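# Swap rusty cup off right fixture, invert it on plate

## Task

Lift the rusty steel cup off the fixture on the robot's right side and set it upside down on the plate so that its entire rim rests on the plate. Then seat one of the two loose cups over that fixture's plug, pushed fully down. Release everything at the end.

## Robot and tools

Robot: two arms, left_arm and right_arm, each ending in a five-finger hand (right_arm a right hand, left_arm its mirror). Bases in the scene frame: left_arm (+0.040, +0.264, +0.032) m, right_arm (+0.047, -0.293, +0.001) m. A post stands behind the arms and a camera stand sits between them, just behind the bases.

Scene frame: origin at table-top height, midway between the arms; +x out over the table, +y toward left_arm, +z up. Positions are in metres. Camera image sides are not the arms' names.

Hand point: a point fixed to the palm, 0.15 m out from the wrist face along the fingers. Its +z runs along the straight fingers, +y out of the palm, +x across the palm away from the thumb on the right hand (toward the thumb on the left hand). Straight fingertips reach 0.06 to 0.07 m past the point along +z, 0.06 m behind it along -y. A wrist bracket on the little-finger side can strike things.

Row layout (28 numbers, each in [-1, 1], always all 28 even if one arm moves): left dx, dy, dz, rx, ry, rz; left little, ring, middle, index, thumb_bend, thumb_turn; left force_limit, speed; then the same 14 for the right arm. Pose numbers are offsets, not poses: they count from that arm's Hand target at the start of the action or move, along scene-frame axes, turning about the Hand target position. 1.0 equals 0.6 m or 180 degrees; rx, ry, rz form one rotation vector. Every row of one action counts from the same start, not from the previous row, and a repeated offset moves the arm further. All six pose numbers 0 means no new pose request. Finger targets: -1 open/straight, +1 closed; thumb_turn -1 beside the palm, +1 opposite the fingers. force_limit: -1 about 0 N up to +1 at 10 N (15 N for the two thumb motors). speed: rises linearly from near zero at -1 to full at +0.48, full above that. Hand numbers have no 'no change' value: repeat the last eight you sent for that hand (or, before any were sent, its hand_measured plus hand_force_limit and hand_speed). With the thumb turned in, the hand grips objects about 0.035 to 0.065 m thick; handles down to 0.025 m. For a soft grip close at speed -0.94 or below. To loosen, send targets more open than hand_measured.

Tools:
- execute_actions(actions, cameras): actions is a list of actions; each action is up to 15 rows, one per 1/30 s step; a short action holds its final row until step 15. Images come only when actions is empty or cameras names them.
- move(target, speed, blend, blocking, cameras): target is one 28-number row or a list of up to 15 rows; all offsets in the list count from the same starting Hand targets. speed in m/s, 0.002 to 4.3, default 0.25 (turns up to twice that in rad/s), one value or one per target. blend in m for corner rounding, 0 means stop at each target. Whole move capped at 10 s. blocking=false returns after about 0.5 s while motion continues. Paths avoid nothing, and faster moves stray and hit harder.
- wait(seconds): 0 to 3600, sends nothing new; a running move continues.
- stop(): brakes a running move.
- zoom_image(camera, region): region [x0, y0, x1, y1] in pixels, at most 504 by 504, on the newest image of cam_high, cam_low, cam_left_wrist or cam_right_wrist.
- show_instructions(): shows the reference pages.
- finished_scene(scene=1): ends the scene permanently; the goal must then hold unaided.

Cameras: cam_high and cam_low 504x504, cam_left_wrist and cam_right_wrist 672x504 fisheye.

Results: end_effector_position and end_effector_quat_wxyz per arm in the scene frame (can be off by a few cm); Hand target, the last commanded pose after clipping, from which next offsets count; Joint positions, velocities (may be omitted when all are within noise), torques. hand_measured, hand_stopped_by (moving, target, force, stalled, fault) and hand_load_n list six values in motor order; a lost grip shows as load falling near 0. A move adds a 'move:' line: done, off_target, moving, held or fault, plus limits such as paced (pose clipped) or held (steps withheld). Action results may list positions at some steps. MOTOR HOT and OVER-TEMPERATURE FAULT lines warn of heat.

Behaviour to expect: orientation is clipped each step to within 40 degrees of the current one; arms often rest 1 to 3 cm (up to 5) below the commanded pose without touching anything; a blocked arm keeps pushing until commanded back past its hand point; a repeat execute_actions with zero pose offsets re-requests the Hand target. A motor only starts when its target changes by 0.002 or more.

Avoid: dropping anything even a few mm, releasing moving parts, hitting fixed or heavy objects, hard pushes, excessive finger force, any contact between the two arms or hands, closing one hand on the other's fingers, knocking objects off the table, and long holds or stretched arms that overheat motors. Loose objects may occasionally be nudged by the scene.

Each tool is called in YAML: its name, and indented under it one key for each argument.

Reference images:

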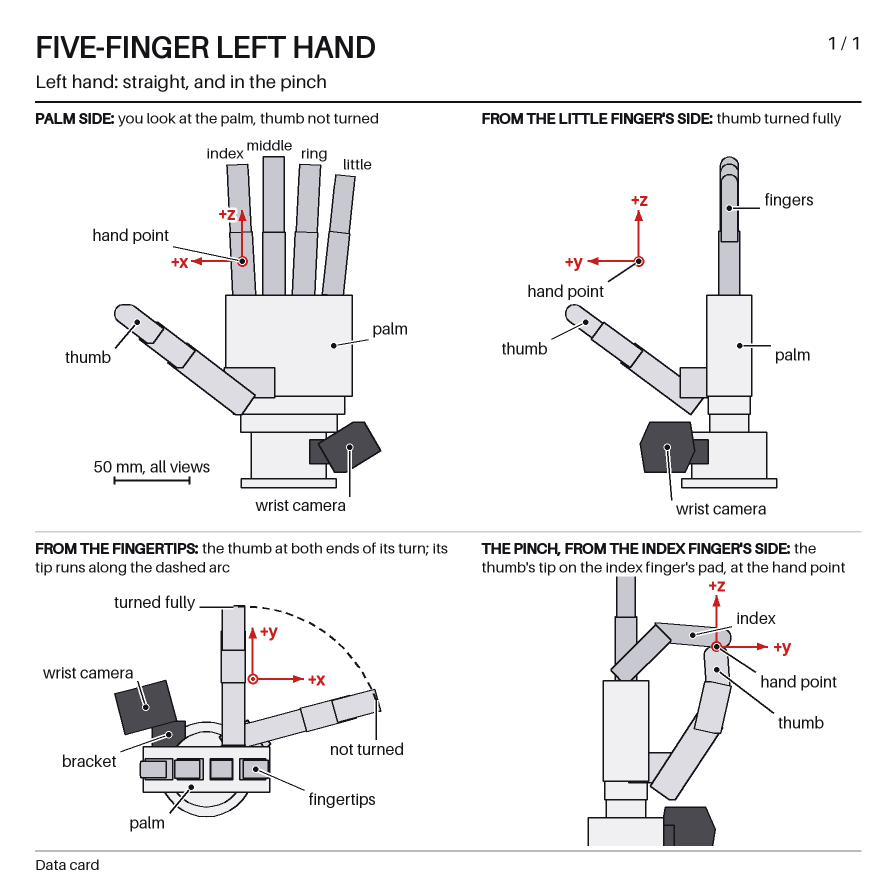

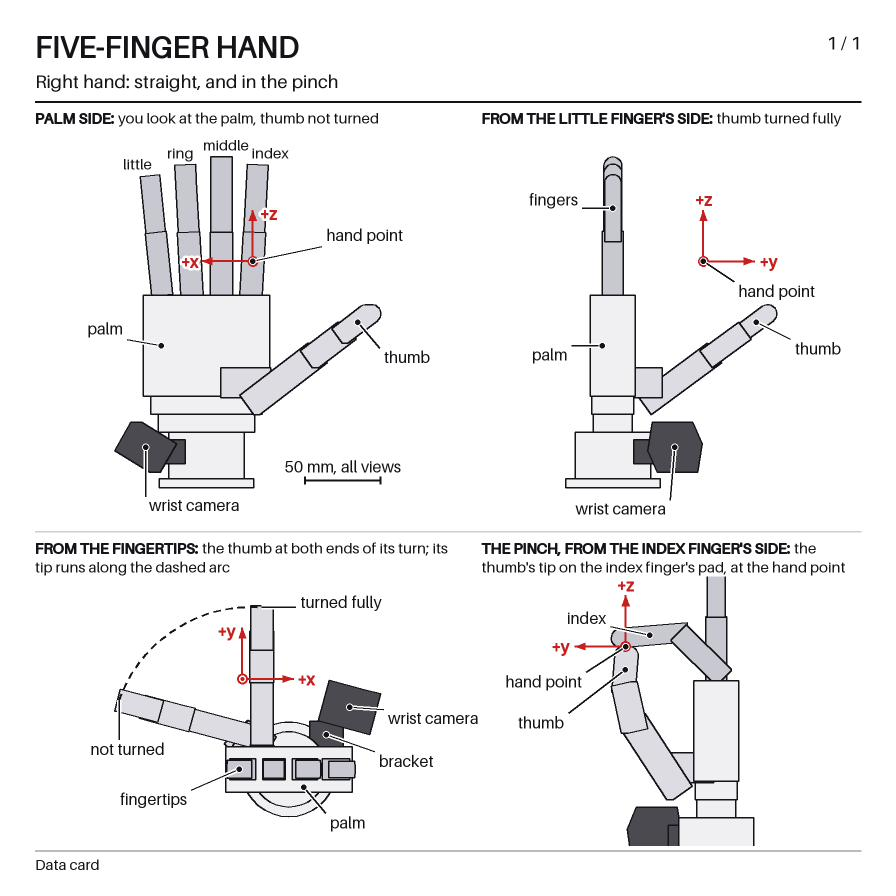

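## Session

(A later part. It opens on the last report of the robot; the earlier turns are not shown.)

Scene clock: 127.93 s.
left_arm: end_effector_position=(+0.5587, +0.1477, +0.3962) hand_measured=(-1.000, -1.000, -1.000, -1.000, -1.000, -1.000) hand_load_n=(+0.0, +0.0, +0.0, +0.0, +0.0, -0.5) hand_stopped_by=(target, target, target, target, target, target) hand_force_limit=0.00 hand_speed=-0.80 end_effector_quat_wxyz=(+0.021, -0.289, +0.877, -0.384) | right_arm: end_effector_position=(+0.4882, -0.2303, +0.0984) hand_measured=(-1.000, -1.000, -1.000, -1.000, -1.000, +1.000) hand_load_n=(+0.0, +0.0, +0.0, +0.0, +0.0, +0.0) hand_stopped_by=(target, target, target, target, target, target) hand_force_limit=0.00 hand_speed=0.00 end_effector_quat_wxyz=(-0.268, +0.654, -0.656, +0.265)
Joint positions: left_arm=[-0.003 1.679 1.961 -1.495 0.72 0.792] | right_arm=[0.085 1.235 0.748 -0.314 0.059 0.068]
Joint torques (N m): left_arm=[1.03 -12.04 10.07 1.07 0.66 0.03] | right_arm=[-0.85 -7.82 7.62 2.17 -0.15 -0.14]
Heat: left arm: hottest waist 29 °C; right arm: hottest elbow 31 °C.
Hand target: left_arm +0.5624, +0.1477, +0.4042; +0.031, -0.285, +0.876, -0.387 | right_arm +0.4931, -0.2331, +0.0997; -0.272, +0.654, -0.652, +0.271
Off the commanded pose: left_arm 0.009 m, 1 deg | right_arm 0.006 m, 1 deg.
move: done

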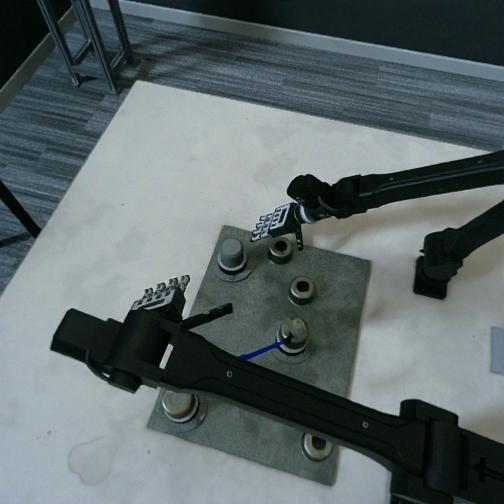

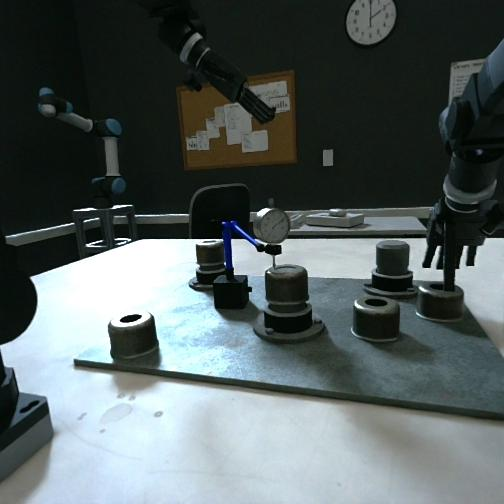

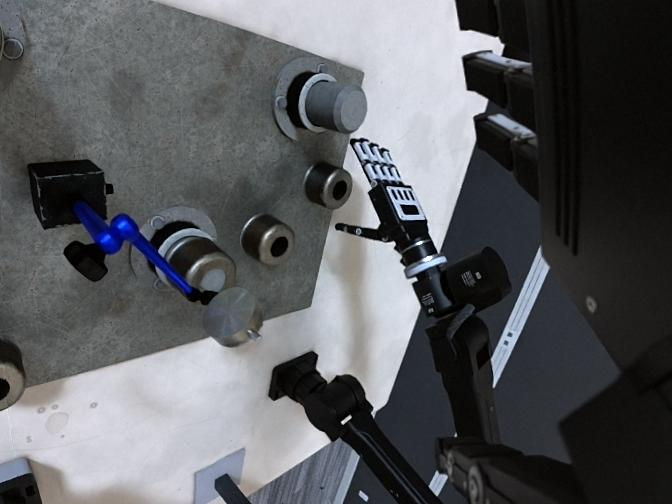

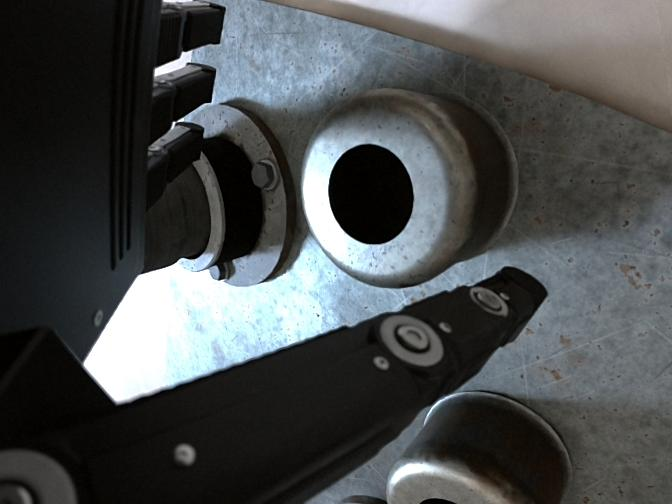

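move:
  target: [0,0,0,0,0,0,-1,-1,-1,-1,-1,-1,0,-0.8,0.0,-0.005,-0.031,0,0,0,-1,-1,-1,-1,-1,1,0,0]
  speed: 0.03
  cameras: ["cam_high","cam_low","cam_right_wrist"]

zoom_image:
  camera: "cam_low"
  region: [350, 190, 500, 340]

zoom_image:
  camera: "cam_high"
  region: [200, 200, 350, 350]

Scene clock: 130.10 s.
left_arm: end_effector_position=(+0.5587, +0.1477, +0.3962) hand_measured=(-1.000, -1.000, -1.000, -1.000, -1.000, -1.000) hand_load_n=(+0.0, +0.0, +0.0, +0.0, +0.0, +0.0) hand_stopped_by=(target, target, target, target, target, target) hand_force_limit=0.00 hand_speed=-0.80 end_effector_quat_wxyz=(+0.021, -0.289, +0.877, -0.384) | right_arm: end_effector_position=(+0.4883, -0.2329, +0.0799) hand_measured=(-1.000, -1.000, -1.000, -1.000, -1.000, +1.000) hand_load_n=(+0.0, +0.0, +0.0, +0.0, +0.0, +0.0) hand_stopped_by=(target, target, target, target, target, target) hand_force_limit=0.00 hand_speed=0.00 end_effector_quat_wxyz=(-0.268, +0.654, -0.656, +0.265)
Joint positions: left_arm=[-0.003 1.679 1.961 -1.495 0.72 0.792] | right_arm=[0.078 1.264 0.717 -0.253 0.053 0.062]
Joint torques (N m): left_arm=[1.08 -12.04 10.06 1.09 0.66 0.02] | right_arm=[-0.09 -7.24 7.36 2.07 -0.17 -0.13]
Heat: left arm: hottest waist 29 °C; right arm: hottest elbow 31 °C.
Hand target: left_arm +0.5624, +0.1477, +0.4042; +0.031, -0.285, +0.876, -0.387 | right_arm +0.4930, -0.2362, +0.0809; -0.271, +0.654, -0.652, +0.271
Off the commanded pose: left_arm 0.009 m, 1 deg | right_arm 0.006 m, 1 deg.
move: done

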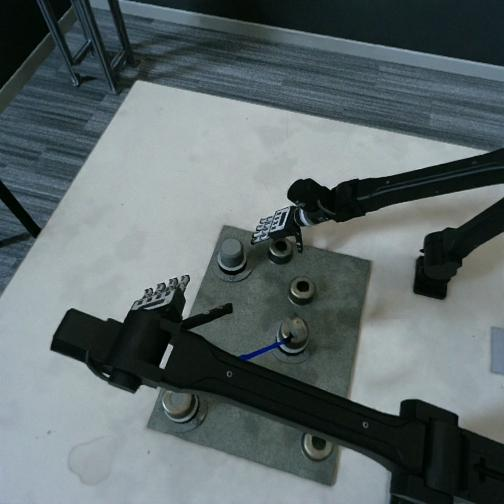

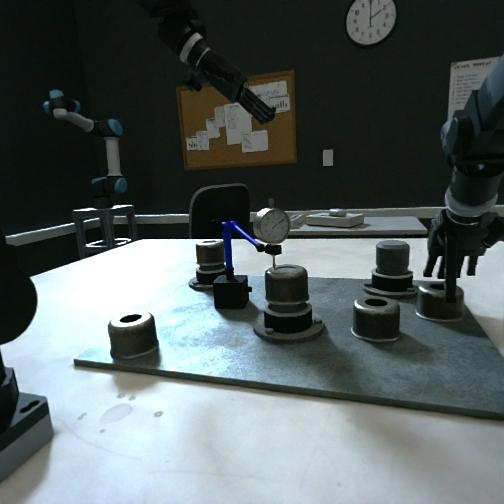

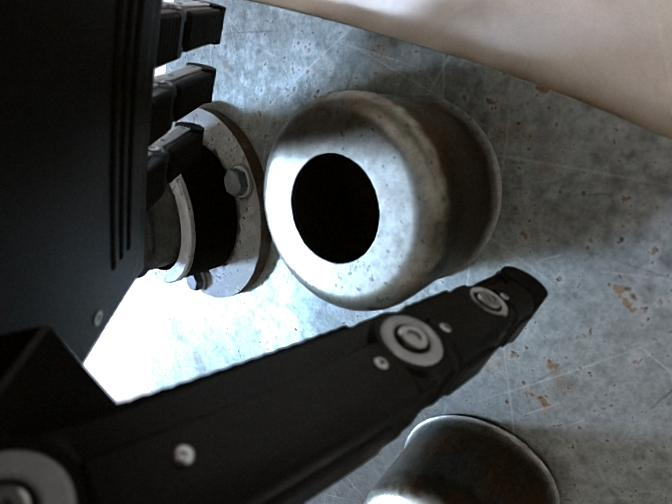

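Scaled by 3.360.

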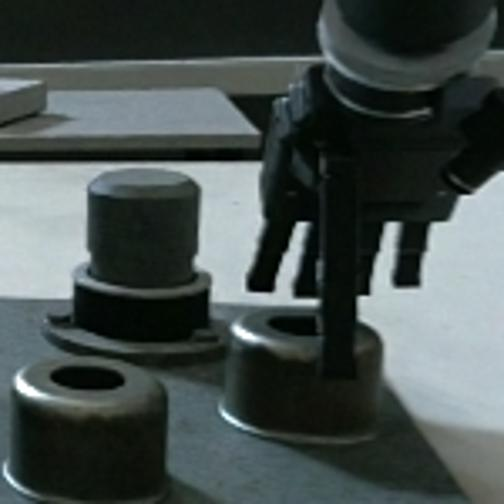

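Scaled by 3.360.

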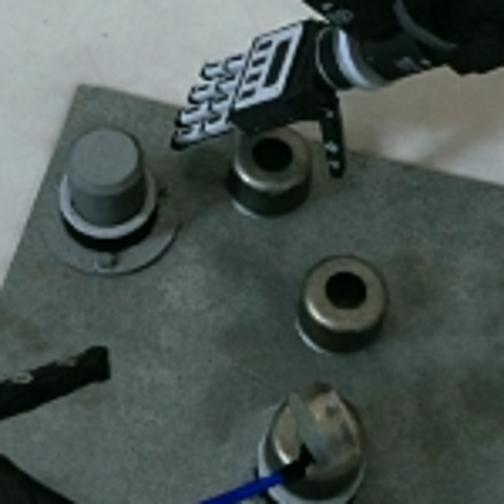

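move:
  target: [0,0,0,0,0,0,-1,-1,-1,-1,-1,-1,0,-0.8,-0.0117,0,-0.0235,0,0,0,-1,-1,-1,-1,-1,1,0,0]
  speed: 0.03
  cameras: ["cam_high","cam_low","cam_right_wrist"]

zoom_image:
  camera: "cam_low"
  region: [350, 190, 500, 340]

Scene clock: 131.80 s.
left_arm: end_effector_position=(+0.5587, +0.1477, +0.3962) hand_measured=(-1.000, -1.000, -1.000, -1.000, -1.000, -1.000) hand_load_n=(+0.0, +0.0, -0.5, +0.0, +0.0, -0.5) hand_stopped_by=(target, target, target, target, target, target) hand_force_limit=0.00 hand_speed=-0.80 end_effector_quat_wxyz=(+0.021, -0.289, +0.877, -0.384) | right_arm: end_effector_position=(+0.4815, -0.2335, +0.0661) hand_measured=(-1.000, -1.000, -1.000, -1.000, -1.000, +1.000) hand_load_n=(+0.0, +0.0, +0.0, +0.0, +0.0, +0.0) hand_stopped_by=(target, target, target, target, target, target) hand_force_limit=0.00 hand_speed=0.00 end_effector_quat_wxyz=(-0.268, +0.654, -0.656, +0.265)
Joint positions: left_arm=[-0.003 1.679 1.961 -1.495 0.72 0.792] | right_arm=[0.078 1.27 0.679 -0.208 0.053 0.062]
Joint torques (N m): left_arm=[1.08 -12.1 10.04 1.06 0.66 0.02] | right_arm=[-0.09 -7.3 7.09 2.24 -0.11 -0.15]
Heat: left arm: hottest waist 29 °C; right arm: hottest elbow 31 °C.
Hand target: left_arm +0.5624, +0.1477, +0.4042; +0.031, -0.285, +0.876, -0.387 | right_arm +0.4861, -0.2362, +0.0669; -0.272, +0.654, -0.652, +0.271
Off the commanded pose: left_arm 0.009 m, 1 deg | right_arm 0.005 m, 1 deg.
move: done

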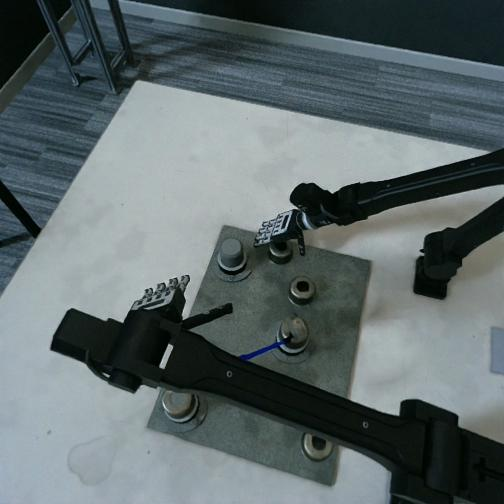

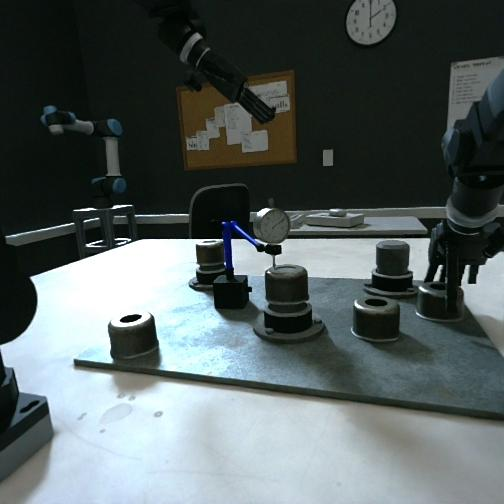

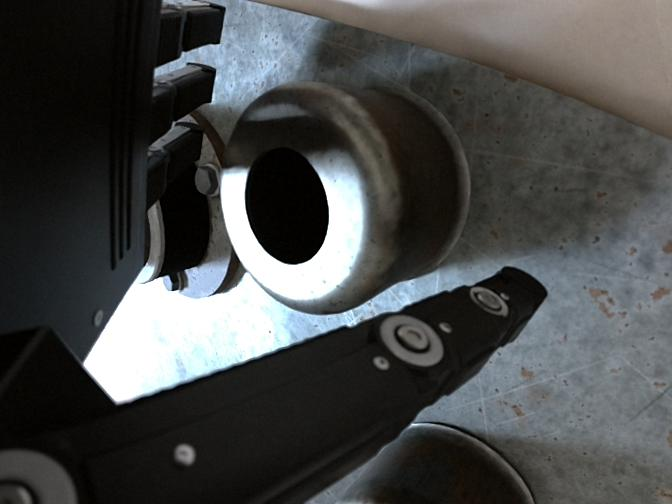

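Scaled by 3.360.

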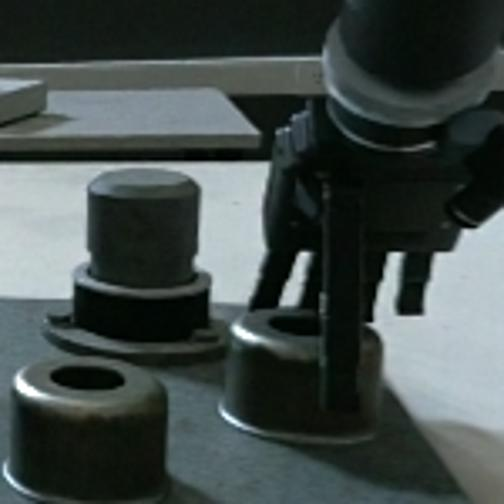

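zoom_image:
  camera: "cam_high"
  region: [240, 200, 340, 300]

zoom_image:
  camera: "cam_left_wrist"
  region: [270, 110, 420, 260]

Scaled by 5.040.

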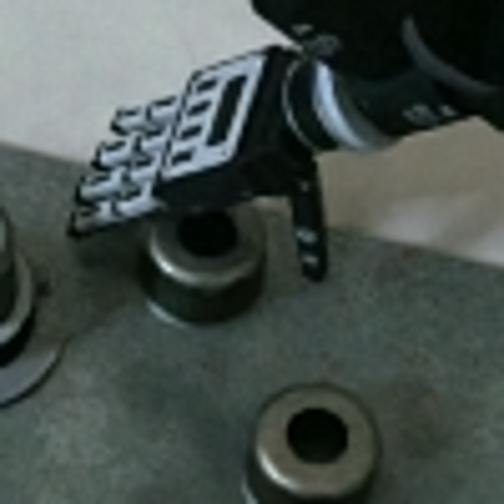

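This scene's latest camera images include none from cam_left_wrist. They are from: cam_high, cam_low, cam_right_wrist. cam_left_wrist's image comes with the result of a call that names it in "cameras".

move:
  target: [0,0,0,0,0,0,-1,-1,-1,-1,-1,-1,0,-0.8,0.0167,0,0.0,0,0,0,-1,-1,-1,-1,-1,1,0,0]
  speed: 0.03
  cameras: ["all"]

zoom_image:
  camera: "cam_high"
  region: [240, 200, 340, 300]

zoom_image:
  camera: "cam_left_wrist"
  region: [270, 110, 420, 260]

Scene clock: 134.43 s.
left_arm: end_effector_position=(+0.5587, +0.1477, +0.3962) hand_measured=(-1.000, -1.000, -1.000, -1.000, -1.000, -1.000) hand_load_n=(+0.0, -0.5, +0.0, +0.0, -0.5, -0.5) hand_stopped_by=(target, target, target, target, target, target) hand_force_limit=0.00 hand_speed=-0.80 end_effector_quat_wxyz=(+0.021, -0.289, +0.877, -0.384) | right_arm: end_effector_position=(+0.4803, -0.2339, +0.0552) hand_measured=(-1.000, -1.000, -1.000, -1.000, -1.000, +1.000) hand_load_n=(+0.0, +0.0, +0.0, +0.0, +0.0, +0.0) hand_stopped_by=(target, target, target, target, target, target) hand_force_limit=0.00 hand_speed=0.00 end_effector_quat_wxyz=(-0.259, +0.658, -0.659, +0.258)
Joint positions: left_arm=[-0.003 1.679 1.961 -1.495 0.72 0.792] | right_arm=[0.077 1.297 0.679 -0.205 0.053 0.061]
Joint torques (N m): left_arm=[1.03 -12.04 10.04 1.06 0.66 0.03] | right_arm=[-0.21 -7.06 9.06 1.98 -0.19 -0.13]
Heat: left arm: hottest elbow 30 °C; right arm: hottest elbow 31 °C.
Hand target: left_arm +0.5624, +0.1477, +0.4042; +0.031, -0.285, +0.876, -0.387 | right_arm +0.4961, -0.2362, +0.0668; -0.272, +0.654, -0.652, +0.271
Off the commanded pose: left_arm 0.009 m, 1 deg | right_arm 0.020 m, 2 deg.
move: off_target (right_arm)

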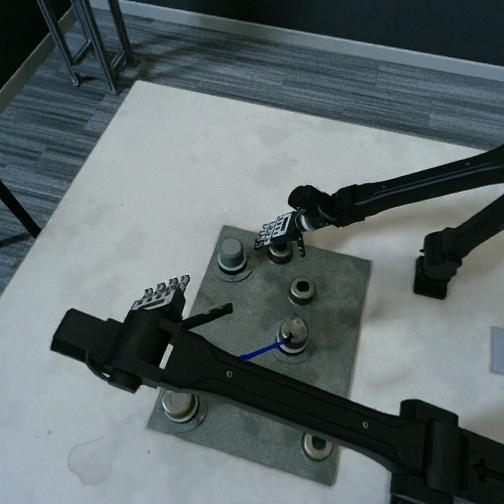

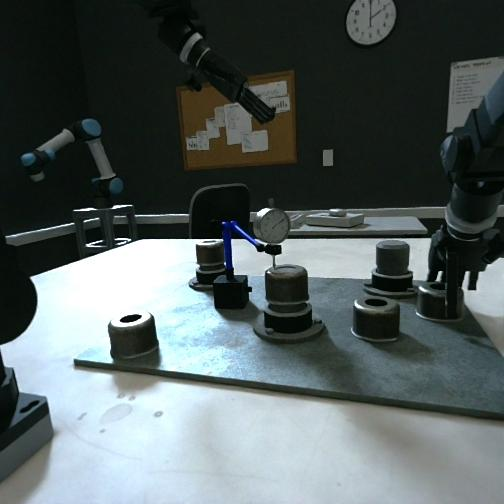

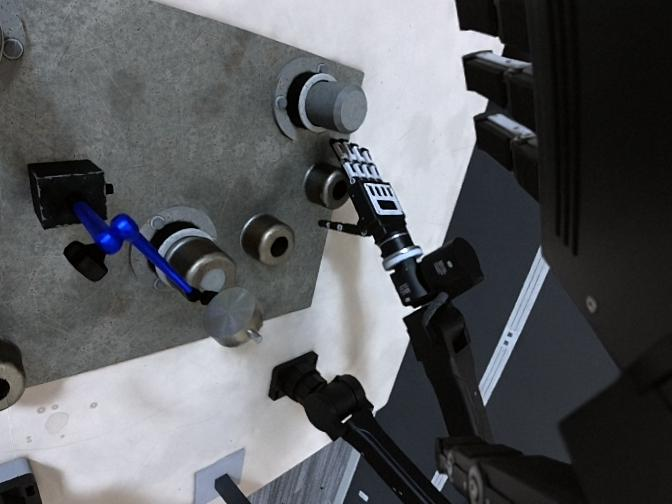

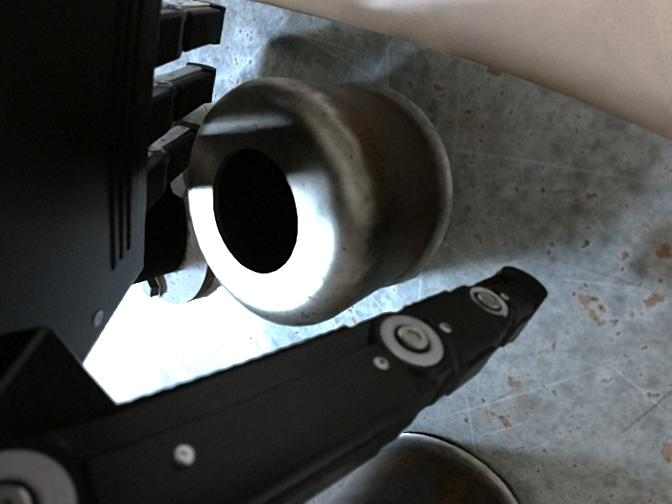

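Scaled by 5.040.

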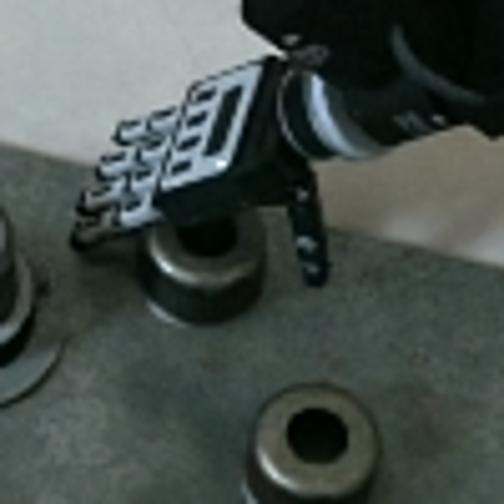

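Scaled by 3.360 from the camera's image (finer frame: 960x720).

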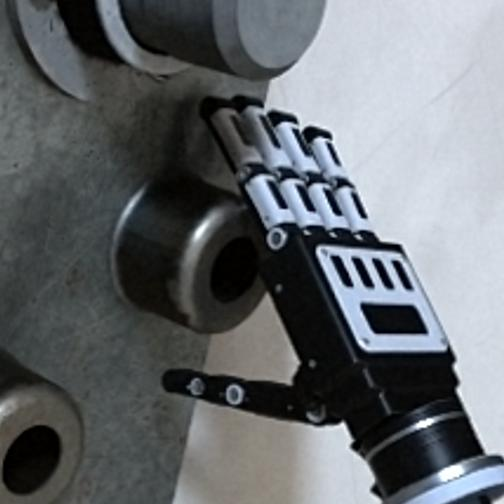

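move:
  target: [0,0,0,0,0,0,-1,-1,-1,-1,-1,-1,0,-0.8,0.01,0,0.06,0,0,0,-1,-1,-1,-1,-1,1,0,0]
  speed: 0.03
  cameras: ["cam_low","cam_right_wrist"]

Scene clock: 137.43 s.
left_arm: end_effector_position=(+0.5587, +0.1477, +0.3962) hand_measured=(-1.000, -1.000, -1.000, -1.000, -1.000, -1.000) hand_load_n=(+0.0, +0.0, +0.0, +0.0, +0.0, +0.0) hand_stopped_by=(target, target, target, target, target, target) hand_force_limit=0.00 hand_speed=-0.80 end_effector_quat_wxyz=(+0.021, -0.289, +0.877, -0.384) | right_arm: end_effector_position=(+0.4825, -0.2339, +0.0763) hand_measured=(-1.000, -1.000, -1.000, -1.000, -1.000, +1.000) hand_load_n=(-0.5, +0.0, +0.0, +0.0, +0.0, +0.0) hand_stopped_by=(target, target, target, target, target, target) hand_force_limit=0.00 hand_speed=0.00 end_effector_quat_wxyz=(-0.255, +0.659, -0.660, +0.254)
Joint positions: left_arm=[-0.003 1.679 1.961 -1.495 0.72 0.792] | right_arm=[0.076 1.269 0.726 -0.293 0.052 0.061]
Joint torques (N m): left_arm=[1.08 -11.99 10.06 1.07 0.66 0.02] | right_arm=[-0.62 -8.41 10.88 0.81 -0.19 -0.15]
Heat: left arm: hottest elbow 30 °C; right arm: hottest elbow 31 °C.
Hand target: left_arm +0.5624, +0.1477, +0.4042; +0.031, -0.285, +0.876, -0.387 | right_arm +0.5020, -0.2361, +0.1027; -0.272, +0.654, -0.652, +0.271
Off the commanded pose: left_arm 0.009 m, 1 deg | right_arm 0.033 m, 3 deg.
move: off_target (right_arm)

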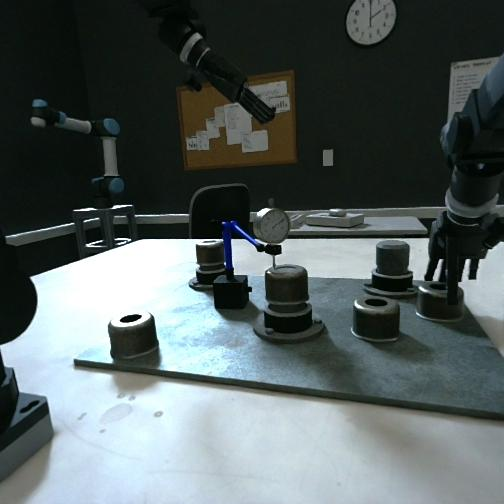

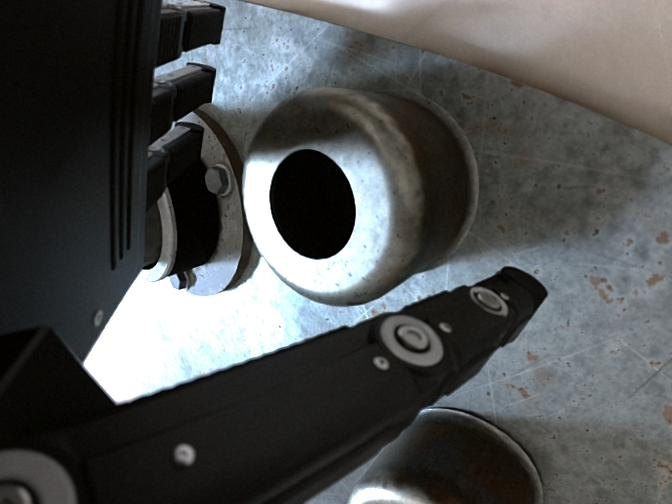

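move:
  target:
    - [0,0,0,0,0,0,-1,-1,-1,-1,-1,-1,0,-0.8,0.01,0,0.04,0,0,0,-1,-1,-1,-1,-1,1,0,0]
    - [0,0,0,0,0,0,-1,-1,-1,-1,-1,-1,0,-0.8,-0.01,0,-0.042,0,0,0,-1,-1,-1,-1,-1,1,0,0]
  speed: 0.03
  cameras: ["all"]

zoom_image:
  camera: "cam_high"
  region: [240, 200, 340, 300]

zoom_image:
  camera: "cam_low"
  region: [350, 190, 500, 340]

Scene clock: 141.37 s.
left_arm: end_effector_position=(+0.5587, +0.1477, +0.3962) hand_measured=(-1.000, -1.000, -1.000, -1.000, -1.000, -1.000) hand_load_n=(+0.0, +0.0, +0.0, +0.0, +0.0, -0.5) hand_stopped_by=(target, target, target, target, target, target) hand_force_limit=0.00 hand_speed=-0.80 end_effector_quat_wxyz=(+0.021, -0.289, +0.877, -0.384) | right_arm: end_effector_position=(+0.4912, -0.2336, +0.0764) hand_measured=(-1.000, -1.000, -1.000, -1.000, -1.000, +1.000) hand_load_n=(+0.0, +0.0, +0.0, +0.0, +0.0, +0.0) hand_stopped_by=(target, target, target, target, target, target) hand_force_limit=0.00 hand_speed=0.00 end_effector_quat_wxyz=(-0.268, +0.654, -0.656, +0.264)
Joint positions: left_arm=[-0.003 1.679 1.961 -1.495 0.72 0.792] | right_arm=[0.075 1.279 0.719 -0.241 0.051 0.06]
Joint torques (N m): left_arm=[1.08 -11.99 10.06 1.07 0.66 0.02] | right_arm=[-0.44 -7.24 7.36 2.25 -0.13 -0.14]
Heat: left arm: hottest elbow 30 °C; right arm: hottest elbow 31 °C.
Hand target: left_arm +0.5624, +0.1477, +0.4042; +0.031, -0.285, +0.876, -0.387 | right_arm +0.4960, -0.2361, +0.0775; -0.272, +0.654, -0.652, +0.271
Off the commanded pose: left_arm 0.009 m, 1 deg | right_arm 0.006 m, 1 deg.
move: done

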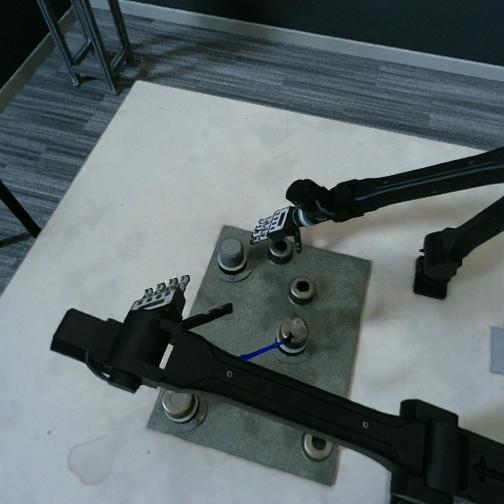

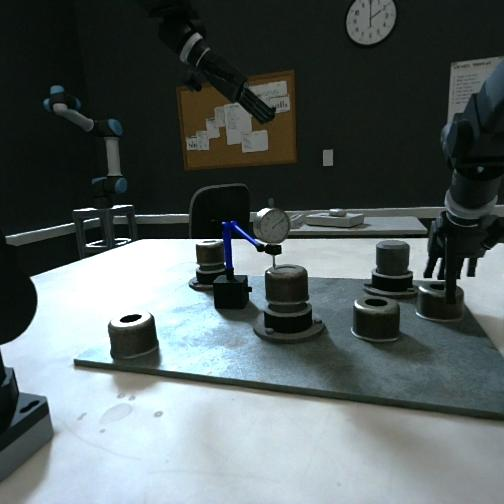

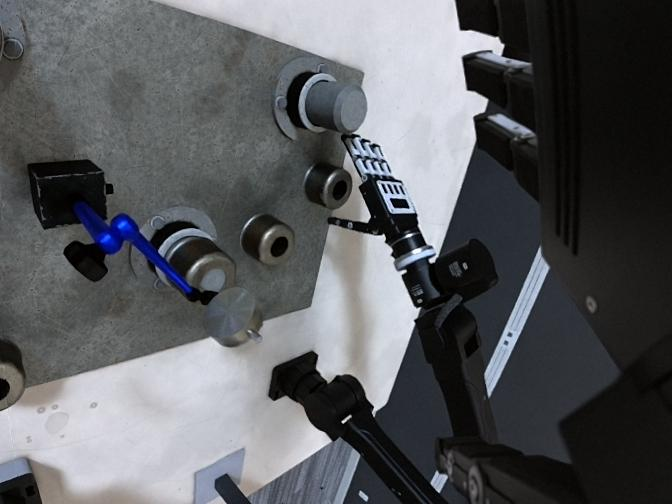

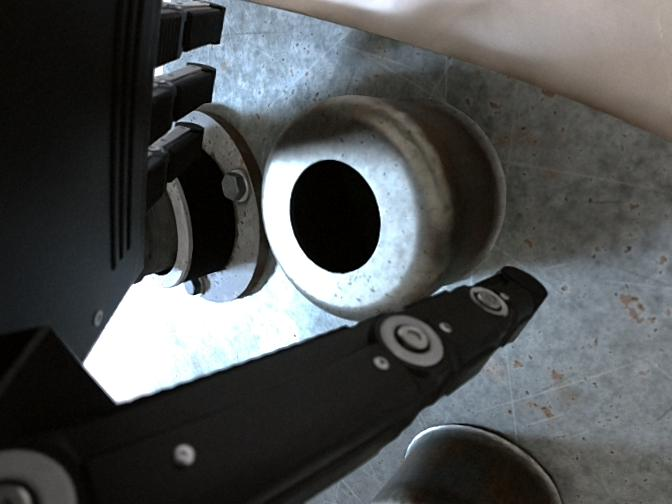

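Scaled by 5.040.

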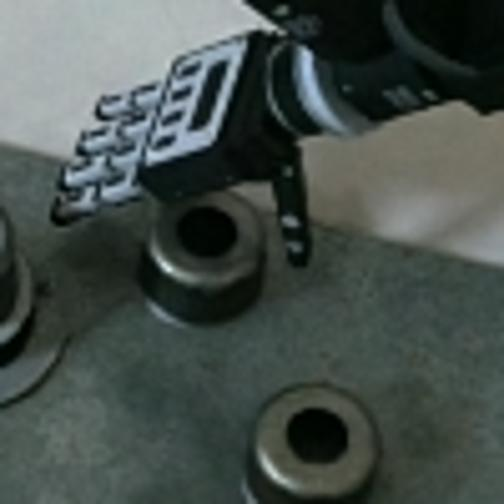

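Scaled by 3.360.

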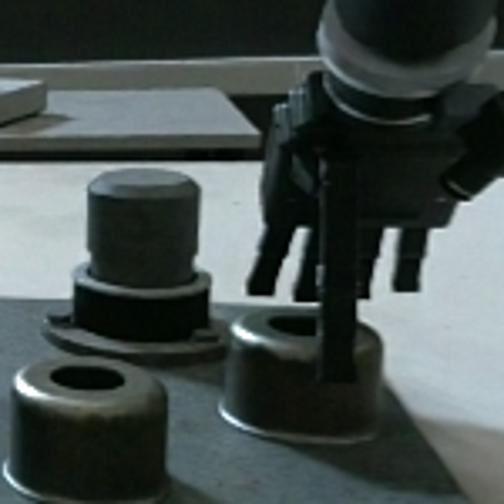

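move:
  target:
    - [0,0,0,0,0,0,-1,-1,-1,-1,-1,-1,0,-0.8,0.02,0.0042,0.07,0,0,0,-1,-1,-1,-1,-1,1,0,0]
    - [0,0,0,0,0,0,-1,-1,-1,-1,-1,-1,0,-0.8,0.0065,0.0042,-0.0085,0,0,0,-1,-1,-1,-1,-1,1,0,0]
  speed: 0.03
  cameras: ["all"]

zoom_image:
  camera: "cam_high"
  region: [240, 200, 340, 300]

zoom_image:
  camera: "cam_left_wrist"
  region: [270, 110, 420, 260]

Scene clock: 147.53 s.
left_arm: end_effector_position=(+0.5587, +0.1477, +0.3962) hand_measured=(-1.000, -1.000, -1.000, -1.000, -1.000, -1.000) hand_load_n=(+0.0, +0.0, +0.0, +0.0, +0.0, +0.0) hand_stopped_by=(target, target, target, target, target, target) hand_force_limit=0.00 hand_speed=-0.80 end_effector_quat_wxyz=(+0.021, -0.289, +0.877, -0.384) | right_arm: end_effector_position=(+0.4953, -0.2334, +0.0713) hand_measured=(-1.000, -1.000, -1.000, -1.000, -1.000, +1.000) hand_load_n=(+0.0, +0.0, +0.0, +0.0, +0.0, +0.0) hand_stopped_by=(target, target, target, target, target, target) hand_force_limit=0.00 hand_speed=0.00 end_effector_quat_wxyz=(-0.267, +0.654, -0.656, +0.265)
Joint positions: left_arm=[-0.003 1.679 1.961 -1.495 0.72 0.792] | right_arm=[0.075 1.299 0.721 -0.223 0.052 0.06]
Joint torques (N m): left_arm=[1.08 -12.1 10.04 1.06 0.67 0.02] | right_arm=[-0.09 -7.59 7.24 2.14 0 -0.1]
Heat: left arm: hottest elbow 30 °C; right arm: hottest elbow 31 °C.
Hand target: left_arm +0.5624, +0.1477, +0.4042; +0.031, -0.285, +0.876, -0.387 | right_arm +0.4999, -0.2336, +0.0725; -0.272, +0.654, -0.652, +0.271
Off the commanded pose: left_arm 0.009 m, 1 deg | right_arm 0.005 m, 1 deg.
move: done

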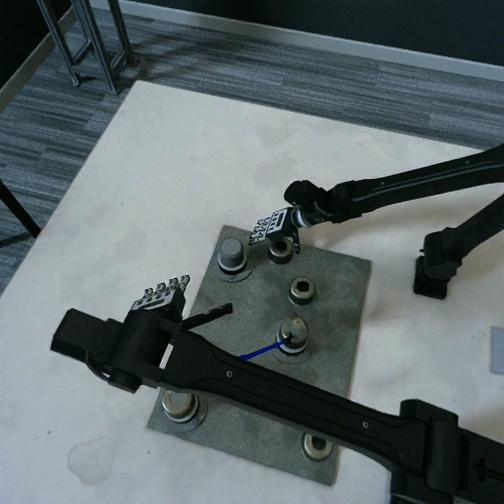

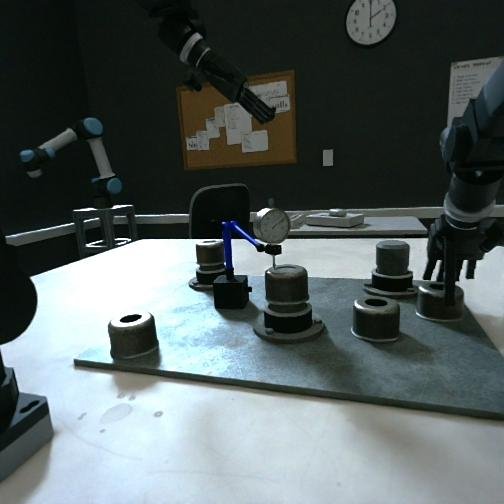

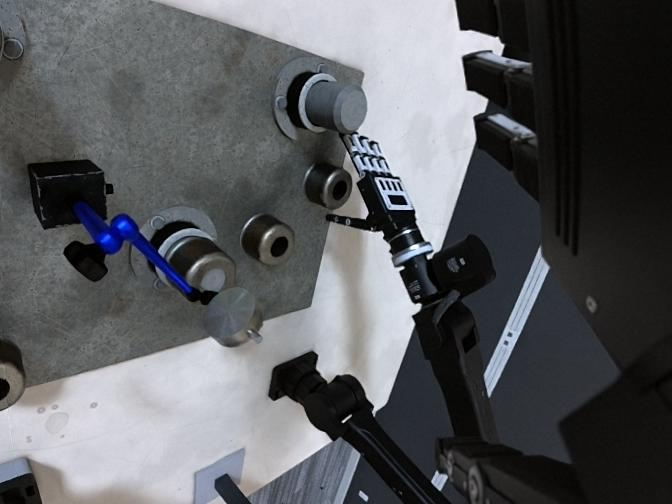

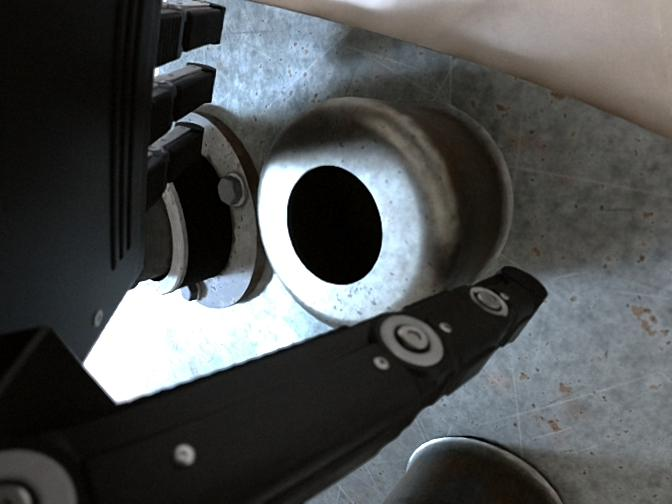

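Scaled by 5.040.

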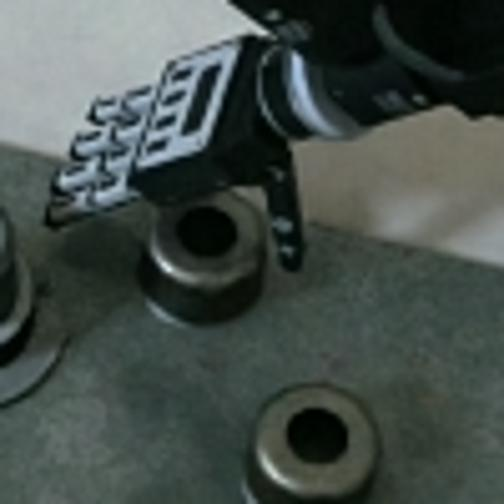

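Scaled by 3.360 from the camera's image (finer frame: 960x720).

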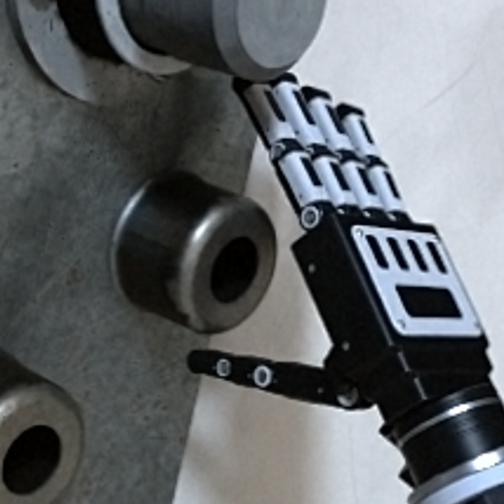

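move:
  target: [0,0,0,0,0,0,-1,-1,-1,-1,-1,-1,0,-0.8,0,0.0153,0,0,0,0,-1,-1,-1,-1,-1,1,0,0]
  speed: 0.03
  cameras: ["cam_low","cam_right_wrist"]

zoom_image:
  camera: "cam_low"
  region: [350, 190, 500, 340]

Scene clock: 149.23 s.
left_arm: end_effector_position=(+0.5587, +0.1477, +0.3962) hand_measured=(-1.000, -1.000, -1.000, -1.000, -1.000, -1.000) hand_load_n=(+0.0, +0.0, +0.0, +0.0, +0.0, -0.5) hand_stopped_by=(target, target, target, target, target, target) hand_force_limit=0.00 hand_speed=-0.80 end_effector_quat_wxyz=(+0.021, -0.289, +0.877, -0.384) | right_arm: end_effector_position=(+0.4947, -0.2281, +0.0706) hand_measured=(-1.000, -1.000, -1.000, -1.000, -1.000, +1.000) hand_load_n=(+0.0, +0.0, +0.0, +0.0, +0.0, +0.0) hand_stopped_by=(target, target, target, target, target, target) hand_force_limit=0.00 hand_speed=0.00 end_effector_quat_wxyz=(-0.264, +0.658, -0.652, +0.268)
Joint positions: left_arm=[-0.003 1.679 1.961 -1.495 0.72 0.792] | right_arm=[0.094 1.301 0.721 -0.223 0.07 0.061]
Joint torques (N m): left_arm=[1.08 -11.99 10.06 1.06 0.66 0.03] | right_arm=[0.38 -7.77 7.45 2.11 0.02 0.14]
Heat: left arm: hottest elbow 30 °C; right arm: hottest elbow 31 °C.
Hand target: left_arm +0.5624, +0.1477, +0.4042; +0.031, -0.285, +0.876, -0.387 | right_arm +0.4999, -0.2245, +0.0725; -0.271, +0.654, -0.652, +0.271
Off the commanded pose: left_arm 0.009 m, 1 deg | right_arm 0.007 m, 1 deg.
move: done

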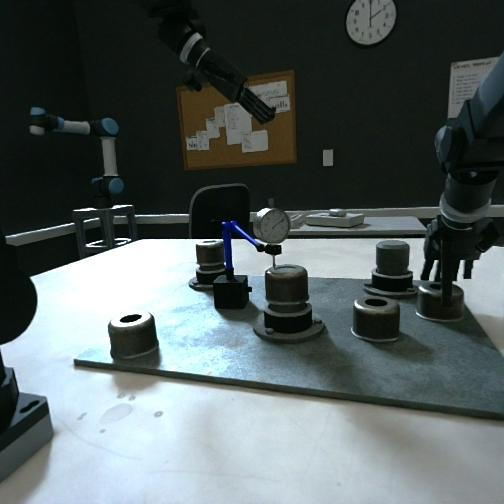

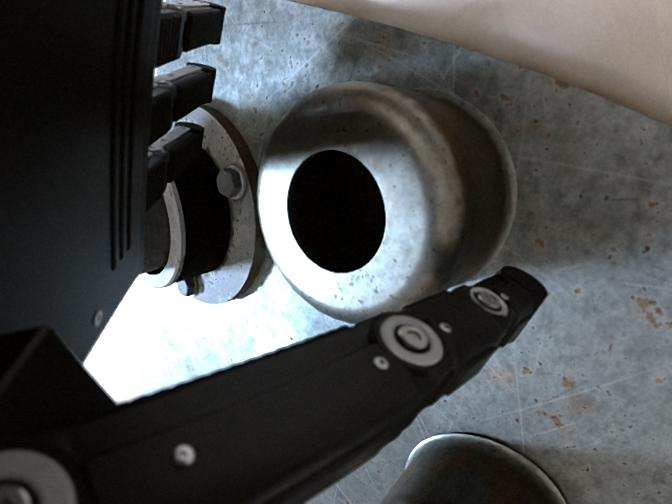

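Scaled by 3.360.

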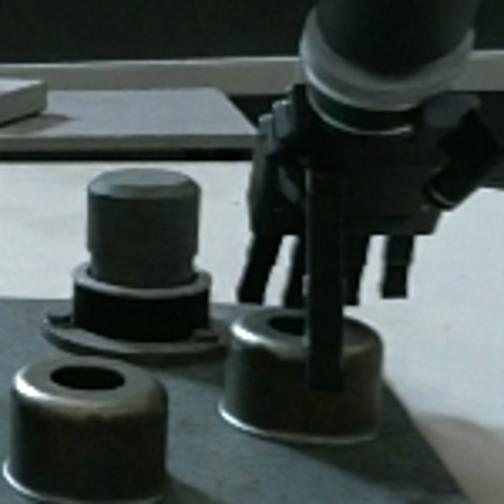

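move:
  target: [0,0,0,0,0,0,-1,-1,-1,-1,-1,-1,0,-0.8,0,0,0,0,0,0,-1,-1,-1,-1,-0.5,1,-0.7,-0.94]
  speed: 0.03
  cameras: ["cam_low","cam_right_wrist"]

Scene clock: 195.00 s.
left_arm: end_effector_position=(+0.5587, +0.1477, +0.3962) hand_measured=(-1.000, -1.000, -1.000, -1.000, -1.000, -1.000) hand_load_n=(+0.0, +0.0, +0.0, +0.0, +0.0, +0.0) hand_stopped_by=(target, target, target, target, target, target) hand_force_limit=0.00 hand_speed=-0.80 end_effector_quat_wxyz=(+0.021, -0.289, +0.877, -0.384) | right_arm: end_effector_position=(+0.4942, -0.2281, +0.0691) hand_measured=(-1.000, -1.000, -1.000, -1.000, -0.572, +1.000) hand_load_n=(+0.0, +0.0, +0.0, +0.0, +0.5, +0.0) hand_stopped_by=(target, target, target, target, moving, target) hand_force_limit=-0.70 hand_speed=-0.94 end_effector_quat_wxyz=(-0.263, +0.658, -0.653, +0.267)
Joint positions: left_arm=[-0.003 1.679 1.961 -1.495 0.72 0.792] | right_arm=[0.094 1.303 0.721 -0.223 0.07 0.061]
Joint torques (N m): left_arm=[1.08 -12.04 10.07 1.07 0.66 0.02] | right_arm=[0.56 -7.24 7.19 2.18 0.01 0.12]
Heat: left arm: hottest elbow 30 °C; right arm: hottest elbow 29 °C.
Hand target: left_arm +0.5624, +0.1477, +0.4042; +0.031, -0.285, +0.876, -0.387 | right_arm +0.4999, -0.2245, +0.0724; -0.271, +0.654, -0.652, +0.271
Off the commanded pose: left_arm 0.009 m, 1 deg | right_arm 0.008 m, 1 deg.
move: moving (right_arm; no rest 5 s after the move's start)

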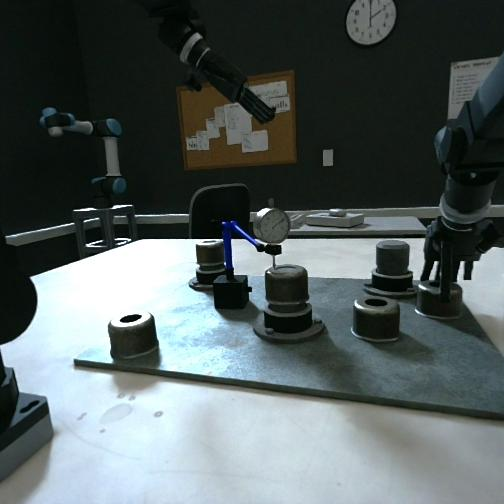

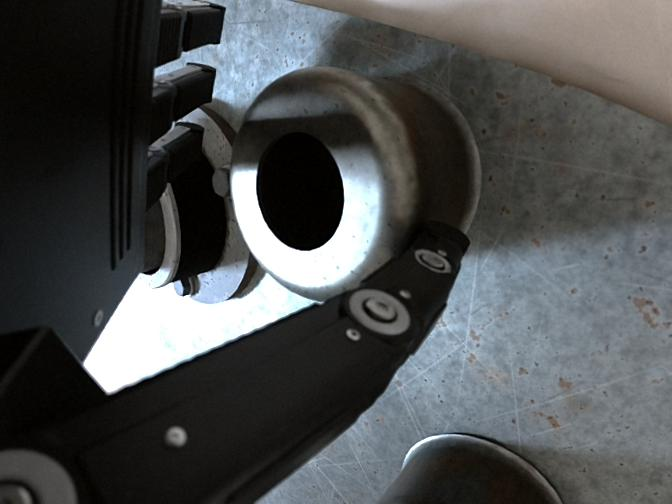

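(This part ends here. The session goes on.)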